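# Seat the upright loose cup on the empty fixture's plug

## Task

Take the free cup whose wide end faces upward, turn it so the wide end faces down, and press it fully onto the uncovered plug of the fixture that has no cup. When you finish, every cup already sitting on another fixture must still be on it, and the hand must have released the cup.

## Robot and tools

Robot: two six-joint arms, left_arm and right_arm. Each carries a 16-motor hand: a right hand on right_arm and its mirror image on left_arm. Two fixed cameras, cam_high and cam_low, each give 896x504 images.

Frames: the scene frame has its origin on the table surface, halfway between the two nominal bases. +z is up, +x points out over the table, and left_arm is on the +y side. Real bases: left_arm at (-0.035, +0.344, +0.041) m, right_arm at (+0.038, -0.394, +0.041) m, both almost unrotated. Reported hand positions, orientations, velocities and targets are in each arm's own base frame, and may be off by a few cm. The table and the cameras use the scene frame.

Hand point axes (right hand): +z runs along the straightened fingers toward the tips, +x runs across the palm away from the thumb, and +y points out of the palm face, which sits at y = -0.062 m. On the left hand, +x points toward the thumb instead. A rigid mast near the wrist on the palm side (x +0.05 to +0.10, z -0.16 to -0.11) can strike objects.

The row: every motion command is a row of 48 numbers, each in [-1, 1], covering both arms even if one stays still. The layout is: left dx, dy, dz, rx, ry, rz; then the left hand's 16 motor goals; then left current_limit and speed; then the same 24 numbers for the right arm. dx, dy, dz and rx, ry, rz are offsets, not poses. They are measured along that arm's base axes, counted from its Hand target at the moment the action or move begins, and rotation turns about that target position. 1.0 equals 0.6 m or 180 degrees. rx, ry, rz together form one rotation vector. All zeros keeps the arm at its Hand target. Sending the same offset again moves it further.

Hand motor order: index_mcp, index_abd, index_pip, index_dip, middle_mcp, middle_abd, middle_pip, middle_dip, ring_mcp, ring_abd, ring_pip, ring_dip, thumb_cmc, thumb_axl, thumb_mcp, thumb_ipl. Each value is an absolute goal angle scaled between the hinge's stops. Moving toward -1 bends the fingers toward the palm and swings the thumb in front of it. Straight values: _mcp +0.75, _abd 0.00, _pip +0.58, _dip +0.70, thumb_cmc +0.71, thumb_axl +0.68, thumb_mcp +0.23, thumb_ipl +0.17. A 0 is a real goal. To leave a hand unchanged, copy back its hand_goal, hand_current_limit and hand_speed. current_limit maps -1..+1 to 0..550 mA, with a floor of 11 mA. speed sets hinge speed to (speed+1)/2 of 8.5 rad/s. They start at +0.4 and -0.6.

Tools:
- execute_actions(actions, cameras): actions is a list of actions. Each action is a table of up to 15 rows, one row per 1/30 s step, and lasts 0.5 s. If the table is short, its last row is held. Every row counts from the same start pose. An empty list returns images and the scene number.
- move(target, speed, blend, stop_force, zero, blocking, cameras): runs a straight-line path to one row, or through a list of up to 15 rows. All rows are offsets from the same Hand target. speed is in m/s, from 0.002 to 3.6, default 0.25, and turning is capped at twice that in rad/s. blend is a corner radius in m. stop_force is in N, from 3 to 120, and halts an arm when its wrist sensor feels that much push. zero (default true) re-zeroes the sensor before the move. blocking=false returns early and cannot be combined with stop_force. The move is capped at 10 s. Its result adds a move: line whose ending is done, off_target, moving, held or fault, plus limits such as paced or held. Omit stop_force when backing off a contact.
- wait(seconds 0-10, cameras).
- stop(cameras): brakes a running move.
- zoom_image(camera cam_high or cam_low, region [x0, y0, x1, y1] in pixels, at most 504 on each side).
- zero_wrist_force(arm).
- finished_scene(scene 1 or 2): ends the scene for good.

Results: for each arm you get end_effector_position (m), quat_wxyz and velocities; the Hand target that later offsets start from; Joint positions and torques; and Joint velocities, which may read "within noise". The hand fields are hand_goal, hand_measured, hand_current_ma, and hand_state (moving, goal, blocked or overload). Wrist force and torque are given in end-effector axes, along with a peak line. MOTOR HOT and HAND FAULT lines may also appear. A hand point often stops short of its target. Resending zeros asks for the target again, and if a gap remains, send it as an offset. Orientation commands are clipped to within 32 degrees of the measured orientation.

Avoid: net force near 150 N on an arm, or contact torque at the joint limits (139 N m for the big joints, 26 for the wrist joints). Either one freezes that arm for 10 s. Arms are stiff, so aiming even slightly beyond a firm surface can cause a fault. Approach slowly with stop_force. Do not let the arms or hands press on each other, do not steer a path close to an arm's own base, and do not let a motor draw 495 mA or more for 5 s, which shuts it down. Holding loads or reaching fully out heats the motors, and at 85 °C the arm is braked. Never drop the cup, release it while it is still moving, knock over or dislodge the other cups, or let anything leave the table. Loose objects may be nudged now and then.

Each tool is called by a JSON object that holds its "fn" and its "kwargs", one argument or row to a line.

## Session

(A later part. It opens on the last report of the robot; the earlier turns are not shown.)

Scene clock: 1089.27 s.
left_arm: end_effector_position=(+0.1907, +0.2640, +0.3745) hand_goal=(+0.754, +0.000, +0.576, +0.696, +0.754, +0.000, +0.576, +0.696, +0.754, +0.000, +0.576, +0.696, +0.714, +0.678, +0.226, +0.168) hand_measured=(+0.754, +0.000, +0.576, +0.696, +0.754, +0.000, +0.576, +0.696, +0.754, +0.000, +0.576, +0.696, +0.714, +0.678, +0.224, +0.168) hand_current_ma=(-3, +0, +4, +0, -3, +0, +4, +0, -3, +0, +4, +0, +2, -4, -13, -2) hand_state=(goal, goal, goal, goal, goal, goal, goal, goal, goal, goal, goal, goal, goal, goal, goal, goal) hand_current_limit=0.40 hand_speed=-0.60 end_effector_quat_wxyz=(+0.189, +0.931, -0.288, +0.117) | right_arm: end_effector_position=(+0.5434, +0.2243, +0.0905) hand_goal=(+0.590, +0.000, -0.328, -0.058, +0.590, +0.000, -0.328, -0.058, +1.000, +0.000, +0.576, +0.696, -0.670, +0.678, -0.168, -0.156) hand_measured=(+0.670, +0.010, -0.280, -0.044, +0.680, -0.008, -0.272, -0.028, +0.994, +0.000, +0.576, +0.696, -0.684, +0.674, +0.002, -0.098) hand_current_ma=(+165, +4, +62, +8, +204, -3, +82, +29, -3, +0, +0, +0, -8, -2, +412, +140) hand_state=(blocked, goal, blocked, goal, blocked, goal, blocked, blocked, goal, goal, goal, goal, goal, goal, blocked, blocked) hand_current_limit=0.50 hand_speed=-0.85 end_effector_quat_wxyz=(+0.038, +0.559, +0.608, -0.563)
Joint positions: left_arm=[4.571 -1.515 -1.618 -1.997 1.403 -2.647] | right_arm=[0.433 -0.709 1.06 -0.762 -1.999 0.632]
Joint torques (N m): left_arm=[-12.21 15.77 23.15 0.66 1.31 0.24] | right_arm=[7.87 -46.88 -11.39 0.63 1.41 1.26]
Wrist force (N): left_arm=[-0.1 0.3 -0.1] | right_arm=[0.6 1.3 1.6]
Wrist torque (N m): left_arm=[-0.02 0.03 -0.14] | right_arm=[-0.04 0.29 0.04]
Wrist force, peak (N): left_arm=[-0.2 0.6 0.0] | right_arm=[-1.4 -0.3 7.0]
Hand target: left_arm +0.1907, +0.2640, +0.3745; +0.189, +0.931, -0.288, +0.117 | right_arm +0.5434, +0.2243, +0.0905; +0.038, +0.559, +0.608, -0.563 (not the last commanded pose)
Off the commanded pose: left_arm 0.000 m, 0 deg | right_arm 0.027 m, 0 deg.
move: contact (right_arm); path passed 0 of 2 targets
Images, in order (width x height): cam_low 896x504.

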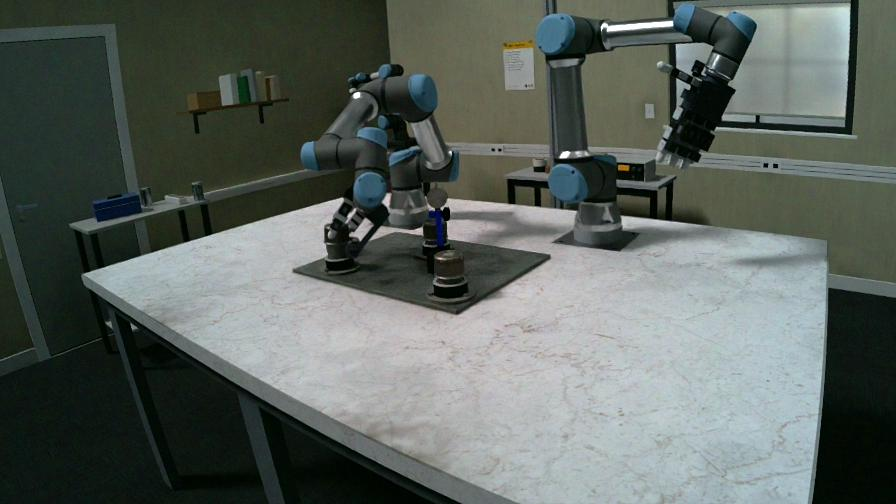

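{"fn": "move", "kwargs": {
  "target": [0,0,0,0,0,0,0.754,0,0.576,0.696,0.754,0,0.576,0.696,0.754,0,0.576,0.696,0.714,0.678,0.226,0.168,0.4,-0.6,0,0,-0.045,0,0,0,0.589,0,-0.328,-0.058,0.589,0,-0.328,-0.058,1.0,0,0.576,0.696,-0.671,0.678,-0.169,-0.157,0.5,-0.85],
  "speed": 0.015,
  "stop_force": 8,
  "cameras": ["cam_low"]
}}

{"fn": "zoom_image", "kwargs": {
  "camera": "cam_low",
  "region": [300, 200, 380, 280]
}}

Scene clock: 1094.83 s.
left_arm: end_effector_position=(+0.1907, +0.2640, +0.3745) hand_goal=(+0.754, +0.000, +0.576, +0.696, +0.754, +0.000, +0.576, +0.696, +0.754, +0.000, +0.576, +0.696, +0.714, +0.678, +0.226, +0.168) hand_measured=(+0.754, +0.000, +0.576, +0.696, +0.754, +0.000, +0.576, +0.696, +0.754, +0.000, +0.576, +0.696, +0.714, +0.678, +0.224, +0.168) hand_current_ma=(-3, +0, +4, +0, -3, +0, +4, +0, -3, +0, +4, +0, +2, -4, -13, -2) hand_state=(goal, goal, goal, goal, goal, goal, goal, goal, goal, goal, goal, goal, goal, goal, goal, goal) hand_current_limit=0.40 hand_speed=-0.60 end_effector_quat_wxyz=(+0.189, +0.931, -0.288, +0.117) | right_arm: end_effector_position=(+0.5434, +0.2243, +0.0874) hand_goal=(+0.590, +0.000, -0.328, -0.058, +0.590, +0.000, -0.328, -0.058, +1.000, +0.000, +0.576, +0.696, -0.670, +0.678, -0.168, -0.156) hand_measured=(+0.670, +0.012, -0.280, -0.040, +0.680, -0.006, -0.272, -0.040, +0.994, +0.000, +0.576, +0.696, -0.676, +0.674, +0.002, -0.098) hand_current_ma=(+165, +5, +65, +13, +204, -2, +82, +14, -3, +0, +0, +0, -2, -1, +412, +143) hand_state=(blocked, goal, blocked, goal, blocked, goal, blocked, goal, goal, goal, goal, goal, goal, goal, blocked, blocked) hand_current_limit=0.50 hand_speed=-0.85 end_effector_quat_wxyz=(+0.038, +0.559, +0.608, -0.563)
Joint positions: left_arm=[4.571 -1.515 -1.618 -1.997 1.403 -2.647] | right_arm=[0.433 -0.707 1.063 -0.768 -1.999 0.632]
Joint torques (N m): left_arm=[-11.56 14.75 23.78 0.41 1.35 0.33] | right_arm=[7.48 -71.63 -29.03 2.93 1.53 0.5]
Wrist force (N): left_arm=[0.0 0.0 0.0] | right_arm=[-1.1 3.9 3.6]
Wrist torque (N m): left_arm=[-0.06 0.02 -0.12] | right_arm=[0.07 0.25 -0.01]
Wrist force, peak (N): left_arm=[-0.4 0.4 -0.3] | right_arm=[-6.5 -3.2 0.2]
Hand target: left_arm +0.1907, +0.2640, +0.3745; +0.189, +0.931, -0.288, +0.117 | right_arm +0.5434, +0.2243, +0.0874; +0.038, +0.559, +0.608, -0.563 (not the last commanded pose)
Off the commanded pose: left_arm 0.000 m, 0 deg | right_arm 0.024 m, 0 deg.
move: contact (right_arm)
Images, in order (width x height): cam_low 896x504.

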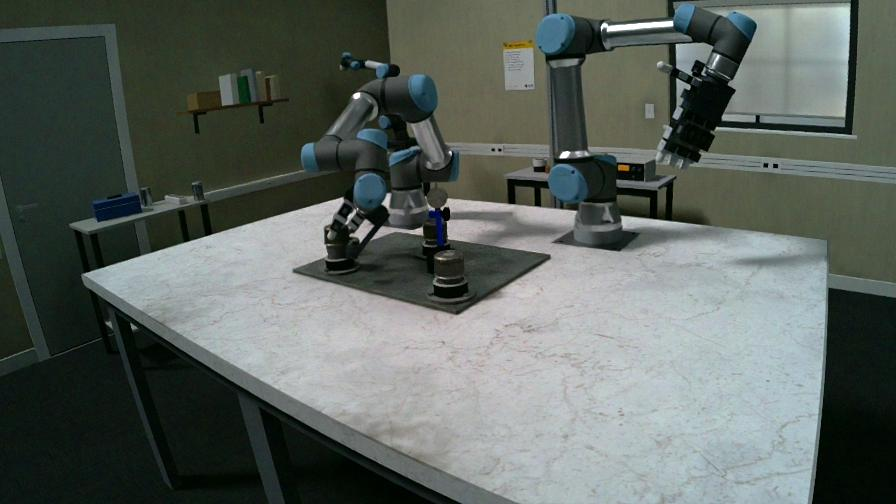

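Scaled by 6.300 from the camera's 896x504 image, which has a finer 1280x720 frame.

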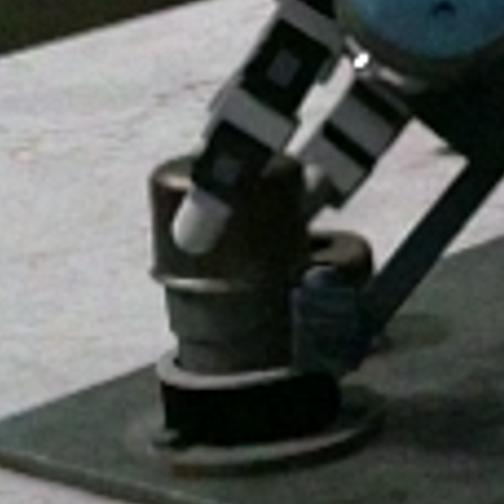

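{"fn": "move", "kwargs": {
  "target": [0,0,0,0,0,0,0.754,0,0.576,0.696,0.754,0,0.576,0.696,0.754,0,0.576,0.696,0.714,0.678,0.226,0.168,0.4,-0.6,0.0013,-0.0022,0.0005,0.0083,0.0111,0,0.589,0,-0.328,-0.058,0.589,0,-0.328,-0.058,1.0,0,0.576,0.696,-0.671,0.678,-0.169,-0.157,0.5,-0.85],
  "speed": 0.02
}}

{"fn": "move", "kwargs": {
  "target": [0,0,0,0,0,0,0.754,0,0.576,0.696,0.754,0,0.576,0.696,0.754,0,0.576,0.696,0.714,0.678,0.226,0.168,0.4,-0.6,0,0,-0.04,0,0,0,0.589,0,-0.328,-0.058,0.589,0,-0.328,-0.058,1.0,0,0.576,0.696,-0.671,0.678,-0.169,-0.157,0.5,-0.85],
  "speed": 0.015,
  "stop_force": 9,
  "cameras": ["all"]
}}

{"fn": "zoom_image", "kwargs": {
  "camera": "cam_high",
  "region": [340, 210, 420, 290]
}}

{"fn": "zoom_image", "kwargs": {
  "camera": "cam_low",
  "region": [300, 200, 380, 280]
}}

Scene clock: 1112.77 s.
left_arm: end_effector_position=(+0.1907, +0.2640, +0.3745) hand_goal=(+0.754, +0.000, +0.576, +0.696, +0.754, +0.000, +0.576, +0.696, +0.754, +0.000, +0.576, +0.696, +0.714, +0.678, +0.226, +0.168) hand_measured=(+0.754, +0.000, +0.576, +0.696, +0.754, +0.000, +0.576, +0.696, +0.754, +0.000, +0.576, +0.696, +0.714, +0.678, +0.224, +0.168) hand_current_ma=(-3, +0, +4, +0, -3, +0, +4, +0, -3, +0, +4, +0, +2, -4, -13, -2) hand_state=(goal, goal, goal, goal, goal, goal, goal, goal, goal, goal, goal, goal, goal, goal, goal, goal) hand_current_limit=0.40 hand_speed=-0.60 end_effector_quat_wxyz=(+0.189, +0.931, -0.288, +0.117) | right_arm: end_effector_position=(+0.5442, +0.2229, +0.0878) hand_goal=(+0.590, +0.000, -0.328, -0.058, +0.590, +0.000, -0.328, -0.058, +1.000, +0.000, +0.576, +0.696, -0.670, +0.678, -0.168, -0.156) hand_measured=(+0.668, +0.006, -0.280, -0.040, +0.680, -0.008, -0.272, -0.036, +0.994, +0.000, +0.576, +0.696, -0.678, +0.674, +0.002, -0.098) hand_current_ma=(+162, +2, +65, +13, +202, -3, +82, +17, -3, +0, +0, +0, -3, -1, +413, +144) hand_state=(blocked, goal, blocked, goal, blocked, goal, blocked, blocked, goal, goal, goal, goal, goal, goal, blocked, blocked) hand_current_limit=0.50 hand_speed=-0.85 end_effector_quat_wxyz=(+0.020, +0.550, +0.616, -0.564)
Joint positions: left_arm=[4.571 -1.515 -1.618 -1.997 1.403 -2.647] | right_arm=[0.424 -0.705 1.05 -0.754 -1.991 0.59]
Joint torques (N m): left_arm=[-12.6 14.86 22.86 0.84 1.53 0.42] | right_arm=[0.89 -47.98 -19.4 1.73 0.85 1.32]
Wrist force (N): left_arm=[-0.2 0.1 0.1] | right_arm=[1.2 1.7 -0.9]
Wrist torque (N m): left_arm=[-0.06 0.03 -0.14] | right_arm=[-0.10 0.29 0.07]
Wrist force, peak (N): left_arm=[-0.4 0.8 -0.1] | right_arm=[-1.2 4.9 4.1]
Hand target: left_arm +0.1907, +0.2640, +0.3745; +0.189, +0.931, -0.288, +0.117 | right_arm +0.5442, +0.2229, +0.0877; +0.020, +0.550, +0.616, -0.564
Off the commanded pose: left_arm 0.000 m, 0 deg | right_arm 0.000 m, 0 deg.
move: done

Scene clock: 1115.57 s.
left_arm: end_effector_position=(+0.1907, +0.2640, +0.3745) hand_goal=(+0.754, +0.000, +0.576, +0.696, +0.754, +0.000, +0.576, +0.696, +0.754, +0.000, +0.576, +0.696, +0.714, +0.678, +0.226, +0.168) hand_measured=(+0.754, +0.000, +0.576, +0.696, +0.754, +0.000, +0.576, +0.696, +0.754, +0.000, +0.576, +0.696, +0.714, +0.678, +0.224, +0.168) hand_current_ma=(-3, +0, +4, +0, -3, +0, +4, +0, -3, +0, +4, +0, +2, -4, -13, -2) hand_state=(goal, goal, goal, goal, goal, goal, goal, goal, goal, goal, goal, goal, goal, goal, goal, goal) hand_current_limit=0.40 hand_speed=-0.60 end_effector_quat_wxyz=(+0.189, +0.931, -0.288, +0.117) | right_arm: end_effector_position=(+0.5442, +0.2229, +0.0637) hand_goal=(+0.590, +0.000, -0.328, -0.058, +0.590, +0.000, -0.328, -0.058, +1.000, +0.000, +0.576, +0.696, -0.670, +0.678, -0.168, -0.156) hand_measured=(+0.664, +0.008, -0.280, -0.046, +0.678, -0.006, -0.276, -0.052, +0.994, +0.000, +0.576, +0.696, -0.676, +0.676, +0.002, -0.092) hand_current_ma=(+144, +3, +65, +7, +198, -1, +73, +2, -3, +0, +0, +0, -2, -1, +413, +172) hand_state=(blocked, goal, blocked, goal, blocked, goal, blocked, goal, goal, goal, goal, goal, goal, goal, blocked, blocked) hand_current_limit=0.50 hand_speed=-0.85 end_effector_quat_wxyz=(+0.020, +0.550, +0.616, -0.564)
Joint positions: left_arm=[4.571 -1.515 -1.618 -1.997 1.403 -2.647] | right_arm=[0.424 -0.681 1.072 -0.799 -1.991 0.59]
Joint torques (N m): left_arm=[-11.44 15.29 22.68 0.68 1.4 0.31] | right_arm=[7.07 -64.58 -25.72 2.02 -1.34 -0.98]
Wrist force (N): left_arm=[-0.3 0.1 0.0] | right_arm=[-5.0 -3.1 -1.1]
Wrist torque (N m): left_arm=[-0.06 0.05 -0.15] | right_arm=[-0.03 0.13 0.01]
Wrist force, peak (N): left_arm=[-0.4 0.6 0.0] | right_arm=[-5.4 -3.8 -1.6]
Hand target: left_arm +0.1907, +0.2640, +0.3745; +0.189, +0.931, -0.288, +0.117 | right_arm +0.5442, +0.2229, +0.0637; +0.020, +0.550, +0.616, -0.564
Off the commanded pose: left_arm 0.000 m, 0 deg | right_arm 0.000 m, 0 deg.
move: done

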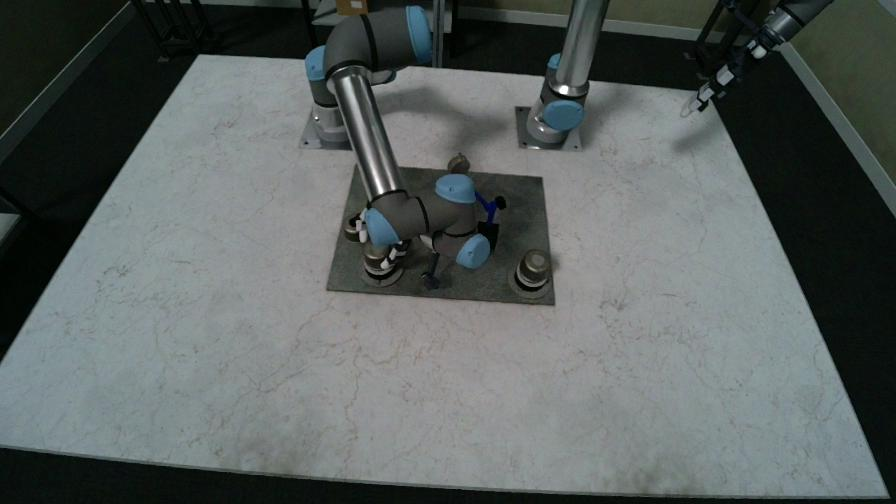

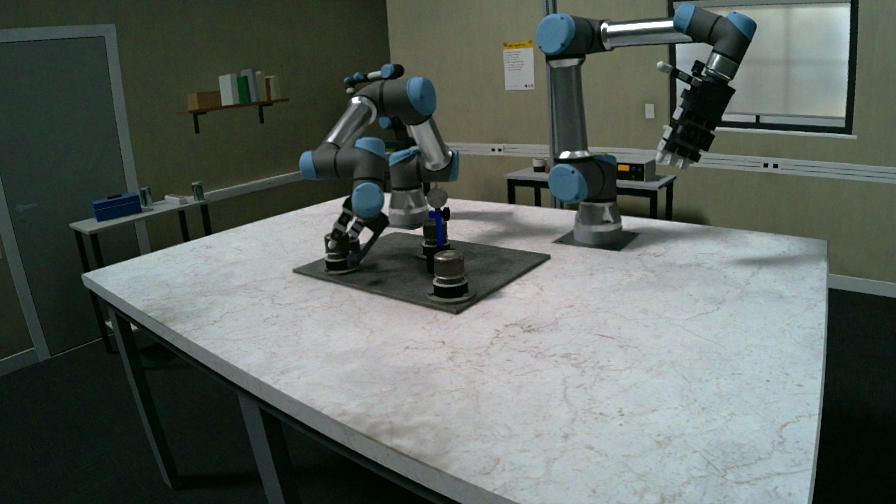

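Scaled by 6.300 from the camera's 896x504 image, which has a finer 1280x720 frame.

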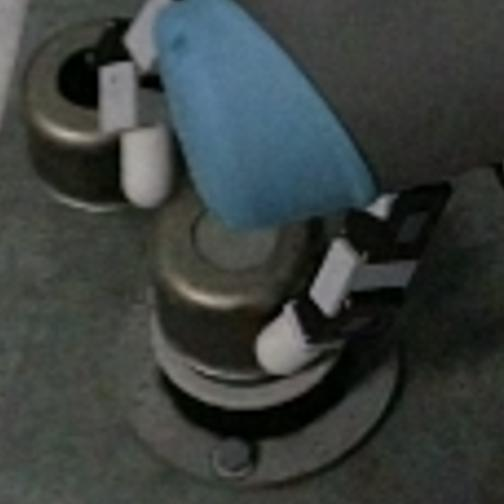

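Scaled by 6.300 from the camera's 896x504 image, which has a finer 1280x720 frame.

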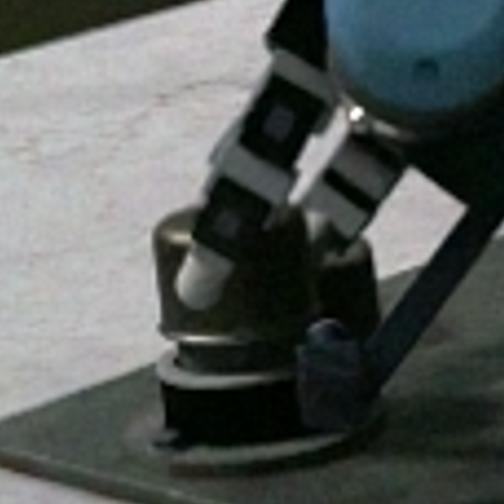

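{"fn": "zoom_image", "kwargs": {
  "camera": "cam_low",
  "region": [410, 240, 490, 320]
}}

{"fn": "zoom_image", "kwargs": {
  "camera": "cam_high",
  "region": [490, 230, 570, 310]
}}

Scaled by 6.300 from the camera's 896x504 image, which has a finer 1280x720 frame.

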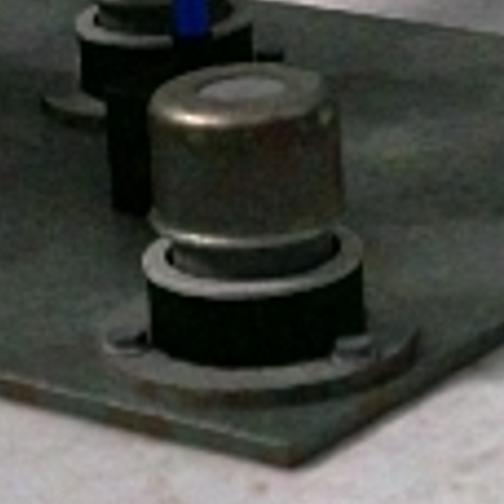

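Scaled by 6.300 from the camera's 896x504 image, which has a finer 1280x720 frame.

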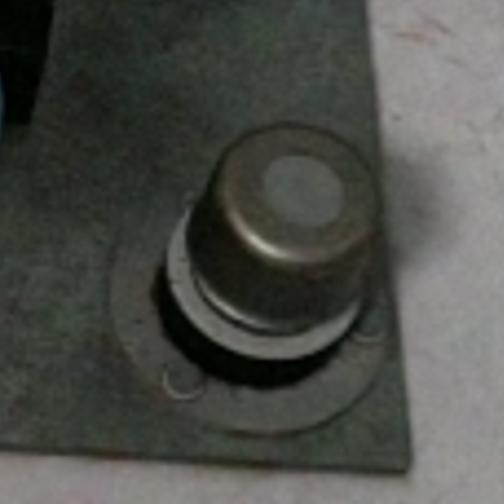

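{"fn": "move", "kwargs": {
  "target": [0,0,0,0,0,0,0.754,0,0.576,0.696,0.754,0,0.576,0.696,0.754,0,0.576,0.696,0.714,0.678,0.226,0.168,0.4,-0.6,0,0,-0.02,0,0,0,0.589,0,-0.328,-0.058,0.589,0,-0.328,-0.058,1.0,0,0.576,0.696,-0.671,0.678,-0.169,-0.157,0.5,-0.85],
  "speed": 0.01,
  "stop_force": 10
}}

{"fn": "wait", "kwargs": {
  "seconds": 0.2,
  "cameras": ["all"]
}}

{"fn": "zoom_image", "kwargs": {
  "camera": "cam_high",
  "region": [340, 210, 420, 290]
}}

{"fn": "zoom_image", "kwargs": {
  "camera": "cam_low",
  "region": [300, 200, 380, 280]
}}

Scene clock: 1127.97 s.
left_arm: end_effector_position=(+0.1907, +0.2640, +0.3745) hand_goal=(+0.754, +0.000, +0.576, +0.696, +0.754, +0.000, +0.576, +0.696, +0.754, +0.000, +0.576, +0.696, +0.714, +0.678, +0.226, +0.168) hand_measured=(+0.754, +0.000, +0.576, +0.696, +0.754, +0.000, +0.576, +0.696, +0.754, +0.000, +0.576, +0.696, +0.714, +0.678, +0.224, +0.168) hand_current_ma=(-3, +0, +4, +0, -3, +0, +4, +0, -3, +0, +4, +0, +2, -4, -13, -2) hand_state=(goal, goal, goal, goal, goal, goal, goal, goal, goal, goal, goal, goal, goal, goal, goal, goal) hand_current_limit=0.40 hand_speed=-0.60 end_effector_quat_wxyz=(+0.189, +0.931, -0.288, +0.117) | right_arm: end_effector_position=(+0.5442, +0.2229, +0.0527) hand_goal=(+0.590, +0.000, -0.328, -0.058, +0.590, +0.000, -0.328, -0.058, +1.000, +0.000, +0.576, +0.696, -0.670, +0.678, -0.168, -0.156) hand_measured=(+0.666, +0.010, -0.278, -0.046, +0.688, +0.008, -0.284, -0.072, +0.994, +0.000, +0.576, +0.696, -0.644, +0.690, +0.002, -0.092) hand_current_ma=(+152, +4, +69, +6, +231, +2, +55, -8, -3, +0, +0, +0, +25, +8, +412, +172) hand_state=(blocked, goal, blocked, goal, blocked, goal, blocked, goal, goal, goal, goal, goal, blocked, goal, blocked, blocked) hand_current_limit=0.50 hand_speed=-0.85 end_effector_quat_wxyz=(+0.020, +0.550, +0.616, -0.564)
Joint positions: left_arm=[4.571 -1.515 -1.618 -1.997 1.403 -2.647] | right_arm=[0.424 -0.67 1.08 -0.818 -1.991 0.59]
Joint torques (N m): left_arm=[-12.04 14.61 22.31 0.75 1.44 0.28] | right_arm=[1.23 -64.09 -27 0.94 0.37 -1.39]
Wrist force (N): left_arm=[-0.2 0.0 -0.1] | right_arm=[-7.5 -7.9 0.7]
Wrist torque (N m): left_arm=[-0.06 0.04 -0.14] | right_arm=[-0.07 0.19 -0.04]
Wrist force, peak (N): left_arm=[-0.5 0.6 -0.1] | right_arm=[-10.8 -12.7 -0.5]
Hand target: left_arm +0.1907, +0.2640, +0.3745; +0.189, +0.931, -0.288, +0.117 | right_arm +0.5442, +0.2229, +0.0527; +0.020, +0.550, +0.616, -0.564 (not the last commanded pose)
Off the commanded pose: left_arm 0.000 m, 0 deg | right_arm 0.001 m, 0 deg.
move: contact (right_arm)

Scene clock: 1128.17 s.
left_arm: end_effector_position=(+0.1907, +0.2640, +0.3745) hand_goal=(+0.754, +0.000, +0.576, +0.696, +0.754, +0.000, +0.576, +0.696, +0.754, +0.000, +0.576, +0.696, +0.714, +0.678, +0.226, +0.168) hand_measured=(+0.754, +0.000, +0.576, +0.696, +0.754, +0.000, +0.576, +0.696, +0.754, +0.000, +0.576, +0.696, +0.714, +0.678, +0.224, +0.168) hand_current_ma=(-3, +0, +4, +0, -3, +0, +4, +0, -3, +0, +4, +0, +2, -4, -13, -2) hand_state=(goal, goal, goal, goal, goal, goal, goal, goal, goal, goal, goal, goal, goal, goal, goal, goal) hand_current_limit=0.40 hand_speed=-0.60 end_effector_quat_wxyz=(+0.189, +0.931, -0.288, +0.117) | right_arm: end_effector_position=(+0.5442, +0.2229, +0.0527) hand_goal=(+0.590, +0.000, -0.328, -0.058, +0.590, +0.000, -0.328, -0.058, +1.000, +0.000, +0.576, +0.696, -0.670, +0.678, -0.168, -0.156) hand_measured=(+0.666, +0.010, -0.278, -0.046, +0.688, +0.008, -0.284, -0.072, +0.994, +0.000, +0.576, +0.696, -0.644, +0.690, +0.002, -0.092) hand_current_ma=(+152, +4, +69, +6, +231, +2, +55, -8, -3, +0, +0, +0, +25, +8, +412, +172) hand_state=(blocked, goal, blocked, goal, blocked, goal, blocked, goal, goal, goal, goal, goal, blocked, goal, blocked, blocked) hand_current_limit=0.50 hand_speed=-0.85 end_effector_quat_wxyz=(+0.020, +0.550, +0.616, -0.564)
Joint positions: left_arm=[4.571 -1.515 -1.618 -1.997 1.403 -2.647] | right_arm=[0.424 -0.67 1.08 -0.818 -1.991 0.59]
Joint torques (N m): left_arm=[-12.5 15.22 22.24 0.62 1.22 0.39] | right_arm=[1.88 -63.31 -27.58 1.02 0.61 -1.48]
Wrist force (N): left_arm=[-0.3 0.2 -0.2] | right_arm=[-7.3 -7.8 0.7]
Wrist torque (N m): left_arm=[-0.03 0.04 -0.15] | right_arm=[-0.06 0.16 -0.01]
Wrist force, peak (N): left_arm=[-0.3 0.5 0.3] | right_arm=[-7.6 -7.8 0.5]
Hand target: left_arm +0.1907, +0.2640, +0.3745; +0.189, +0.931, -0.288, +0.117 | right_arm +0.5442, +0.2229, +0.0527; +0.020, +0.550, +0.616, -0.564 (not the last commanded pose)
Off the commanded pose: left_arm 0.000 m, 0 deg | right_arm 0.001 m, 0 deg.
wait: 0.20 s; at rest by 0.17 s

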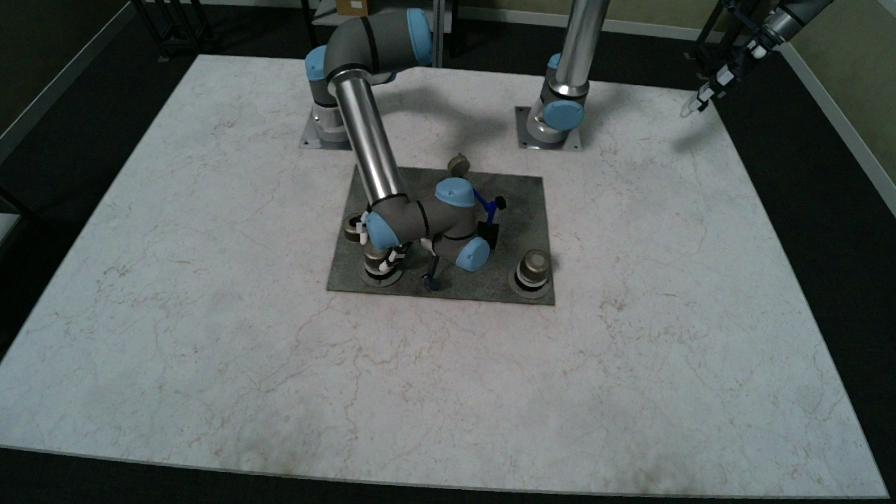

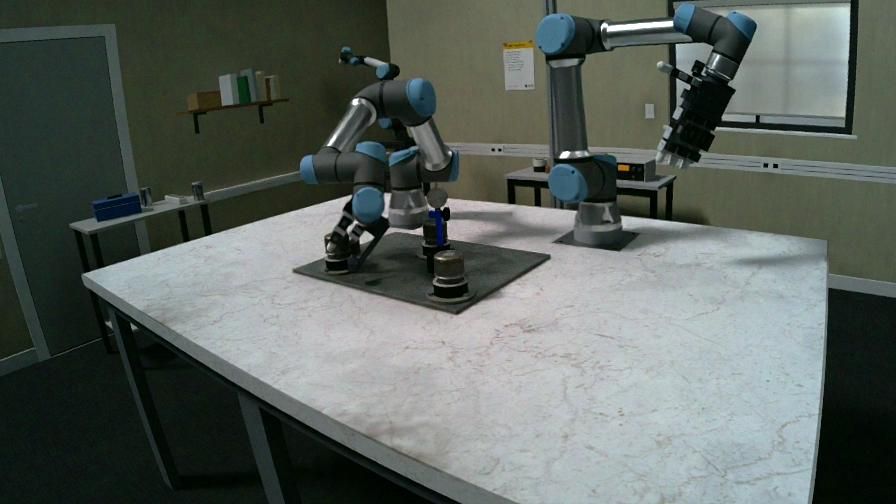

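Scaled by 6.300 from the camera's 896x504 image, which has a finer 1280x720 frame.

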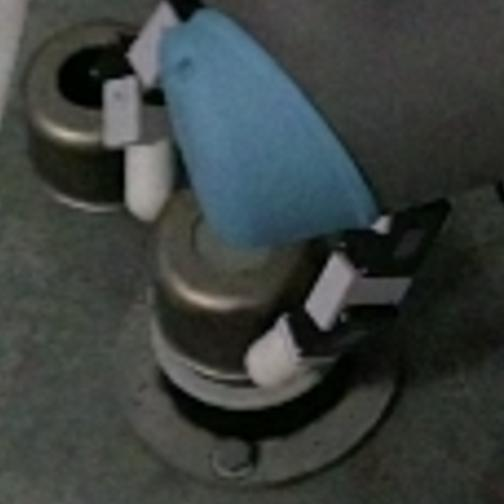

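Scaled by 6.300 from the camera's 896x504 image, which has a finer 1280x720 frame.

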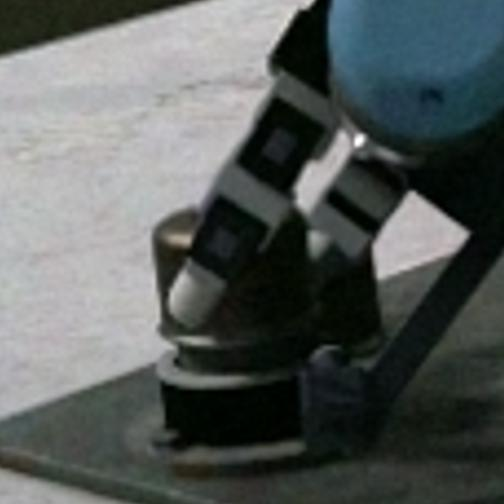

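{"fn": "execute_actions", "kwargs": {
  "actions": [
    [[0,0,0,0,0,0,0.754,0,0.576,0.696,0.754,0,0.576,0.696,0.754,0,0.576,0.696,0.714,0.678,0.226,0.168,0.4,-0.6,0,0,0,0,0,0,0.904,0,-0.285,0.087,0.904,0,-0.285,0.087,1.0,0,0.576,0.696,-0.671,0.678,0.112,-0.157,0.4,-0.85]],
    [[0,0,0,0,0,0,0.754,0,0.576,0.696,0.754,0,0.576,0.696,0.754,0,0.576,0.696,0.714,0.678,0.226,0.168,0.4,-0.6,0,0,0,0,0,0,0.904,0,-0.285,0.087,0.904,0,-0.285,0.087,1.0,0,0.576,0.696,-0.671,0.678,0.112,-0.157,0.4,-0.85]]
  ]
}}

{"fn": "move", "kwargs": {
  "target": [0,0,0,0,0,0,0.754,0,0.576,0.696,0.754,0,0.576,0.696,0.754,0,0.576,0.696,0.714,0.678,0.226,0.168,0.4,-0.6,-0.071,0.1224,0.1414,0,0,0,0.904,0,-0.285,0.087,0.904,0,-0.285,0.087,1.0,0,0.576,0.696,-0.671,0.678,0.112,-0.157,0.4,-0.85],
  "speed": 0.1,
  "cameras": ["all"]
}}

{"fn": "zoom_image", "kwargs": {
  "camera": "cam_high",
  "region": [340, 210, 420, 290]
}}

{"fn": "zoom_image", "kwargs": {
  "camera": "cam_low",
  "region": [300, 200, 380, 280]
}}

Scene clock: 1138.80 s.
left_arm: end_effector_position=(+0.1907, +0.2640, +0.3745) hand_goal=(+0.754, +0.000, +0.576, +0.696, +0.754, +0.000, +0.576, +0.696, +0.754, +0.000, +0.576, +0.696, +0.714, +0.678, +0.226, +0.168) hand_measured=(+0.754, +0.000, +0.576, +0.696, +0.754, +0.000, +0.576, +0.696, +0.754, +0.000, +0.576, +0.696, +0.714, +0.678, +0.224, +0.168) hand_current_ma=(-3, +0, +4, +0, -3, +0, +4, +0, -3, +0, +4, +0, +2, -4, -13, -2) hand_state=(goal, goal, goal, goal, goal, goal, goal, goal, goal, goal, goal, goal, goal, goal, goal, goal) hand_current_limit=0.40 hand_speed=-0.60 end_effector_quat_wxyz=(+0.189, +0.931, -0.288, +0.117) | right_arm: end_effector_position=(+0.5442, +0.2229, +0.0528) hand_goal=(+0.904, +0.000, -0.284, +0.088, +0.904, +0.000, -0.284, +0.088, +1.000, +0.000, +0.576, +0.696, -0.670, +0.678, +0.112, -0.156) hand_measured=(+0.888, +0.002, -0.282, +0.086, +0.888, +0.002, -0.284, +0.086, +0.994, +0.000, +0.576, +0.696, -0.672, +0.680, +0.110, -0.154) hand_current_ma=(-10, +0, +1, +0, -11, +0, +0, -1, -3, +0, +0, +0, -1, +0, -1, +1) hand_state=(goal, goal, goal, goal, goal, goal, goal, goal, goal, goal, goal, goal, goal, goal, goal, goal) hand_current_limit=0.40 hand_speed=-0.85 end_effector_quat_wxyz=(+0.020, +0.550, +0.616, -0.564)
Joint positions: left_arm=[4.571 -1.515 -1.618 -1.997 1.403 -2.647] | right_arm=[0.424 -0.67 1.08 -0.818 -1.991 0.59]
Joint torques (N m): left_arm=[-11.84 15.51 21.47 0.68 1.41 0.31] | right_arm=[2.58 -60.68 -15.62 0.77 0.32 -1.41]
Wrist force (N): left_arm=[-0.1 0.1 -0.1] | right_arm=[-0.9 -0.2 0.9]
Wrist torque (N m): left_arm=[-0.05 0.03 -0.13] | right_arm=[-0.12 0.28 0.06]
Wrist force, peak (N): left_arm=[-0.6 0.5 0.1] | right_arm=[-7.6 -7.9 0.7]
Hand target: left_arm +0.1907, +0.2640, +0.3745; +0.189, +0.931, -0.288, +0.117 | right_arm +0.5442, +0.2229, +0.0527; +0.020, +0.550, +0.616, -0.564
Off the commanded pose: left_arm 0.000 m, 0 deg | right_arm 0.000 m, 0 deg.

Scene clock: 1140.43 s.
left_arm: end_effector_position=(+0.1907, +0.2640, +0.3745) hand_goal=(+0.754, +0.000, +0.576, +0.696, +0.754, +0.000, +0.576, +0.696, +0.754, +0.000, +0.576, +0.696, +0.714, +0.678, +0.226, +0.168) hand_measured=(+0.754, +0.000, +0.576, +0.696, +0.754, +0.000, +0.576, +0.696, +0.754, +0.000, +0.576, +0.696, +0.714, +0.678, +0.224, +0.168) hand_current_ma=(-3, +0, +4, +0, -3, +0, +4, +0, -3, +0, +4, +0, +2, -4, -13, -2) hand_state=(goal, goal, goal, goal, goal, goal, goal, goal, goal, goal, goal, goal, goal, goal, goal, goal) hand_current_limit=0.40 hand_speed=-0.60 end_effector_quat_wxyz=(+0.189, +0.931, -0.288, +0.117) | right_arm: end_effector_position=(+0.5016, +0.2964, +0.1376) hand_goal=(+0.904, +0.000, -0.284, +0.088, +0.904, +0.000, -0.284, +0.088, +1.000, +0.000, +0.576, +0.696, -0.670, +0.678, +0.112, -0.156) hand_measured=(+0.890, +0.002, -0.282, +0.086, +0.890, +0.000, -0.284, +0.086, +0.994, +0.000, +0.576, +0.696, -0.672, +0.680, +0.110, -0.154) hand_current_ma=(-9, +0, +1, +0, -9, +0, +0, -1, -3, +0, +0, +0, -1, +0, -1, +1) hand_state=(goal, goal, goal, goal, goal, goal, goal, goal, goal, goal, goal, goal, goal, goal, goal, goal) hand_current_limit=0.40 hand_speed=-0.85 end_effector_quat_wxyz=(+0.020, +0.550, +0.616, -0.564)
Joint positions: left_arm=[4.571 -1.515 -1.618 -1.997 1.403 -2.647] | right_arm=[0.539 -0.708 0.923 -0.606 -1.885 0.638]
Joint torques (N m): left_arm=[-11.82 15.85 21.51 0.84 1.61 0.46] | right_arm=[-1.03 -47.13 -15.76 0.06 -1.83 -1.72]
Wrist force (N): left_arm=[-0.5 0.1 0.2] | right_arm=[-0.9 -0.1 0.8]
Wrist torque (N m): left_arm=[-0.06 0.08 -0.16] | right_arm=[-0.07 0.27 -0.03]
Wrist force, peak (N): left_arm=[-0.4 0.4 -0.1] | right_arm=[-0.7 0.9 1.4]
Hand target: left_arm +0.1907, +0.2640, +0.3745; +0.189, +0.931, -0.288, +0.117 | right_arm +0.5016, +0.2964, +0.1376; +0.020, +0.550, +0.616, -0.564
Off the commanded pose: left_arm 0.000 m, 0 deg | right_arm 0.000 m, 0 deg.
move: done

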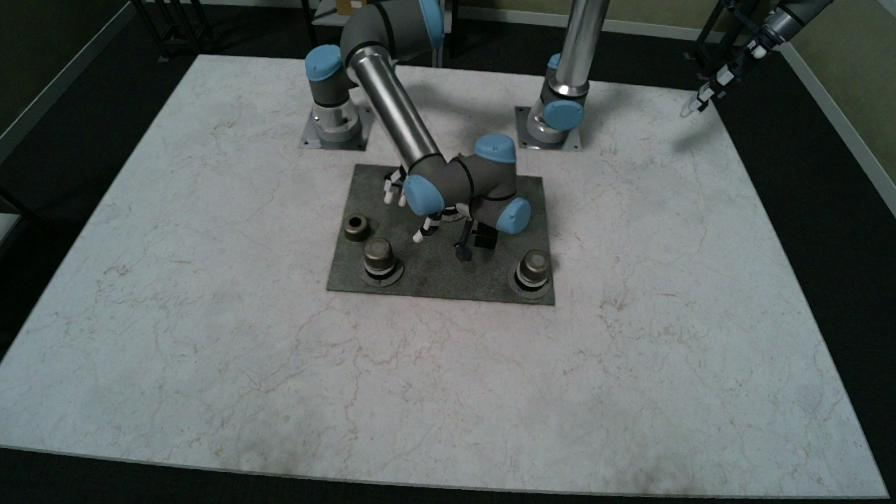

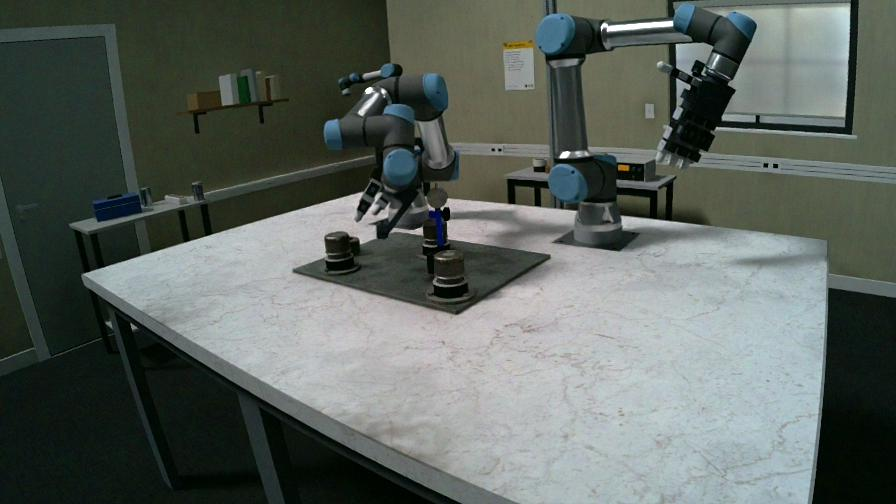

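Scaled by 6.300 from the camera's 896x504 image, which has a finer 1280x720 frame.

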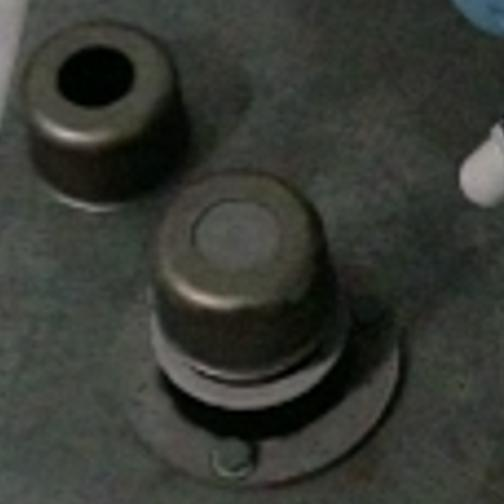

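Scaled by 6.300 from the camera's 896x504 image, which has a finer 1280x720 frame.

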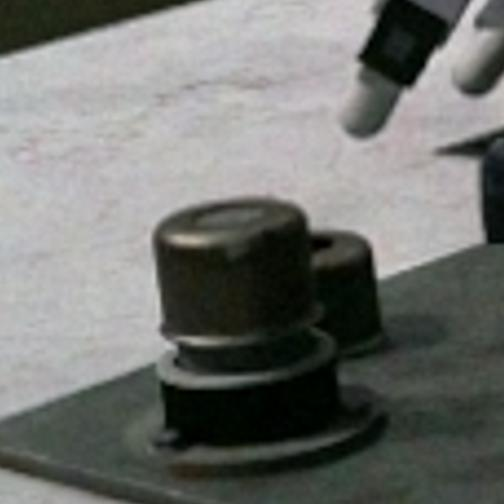

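{"fn": "finished_scene", "kwargs": {
  "scene": 1
}}

The scene is finished: the task was done.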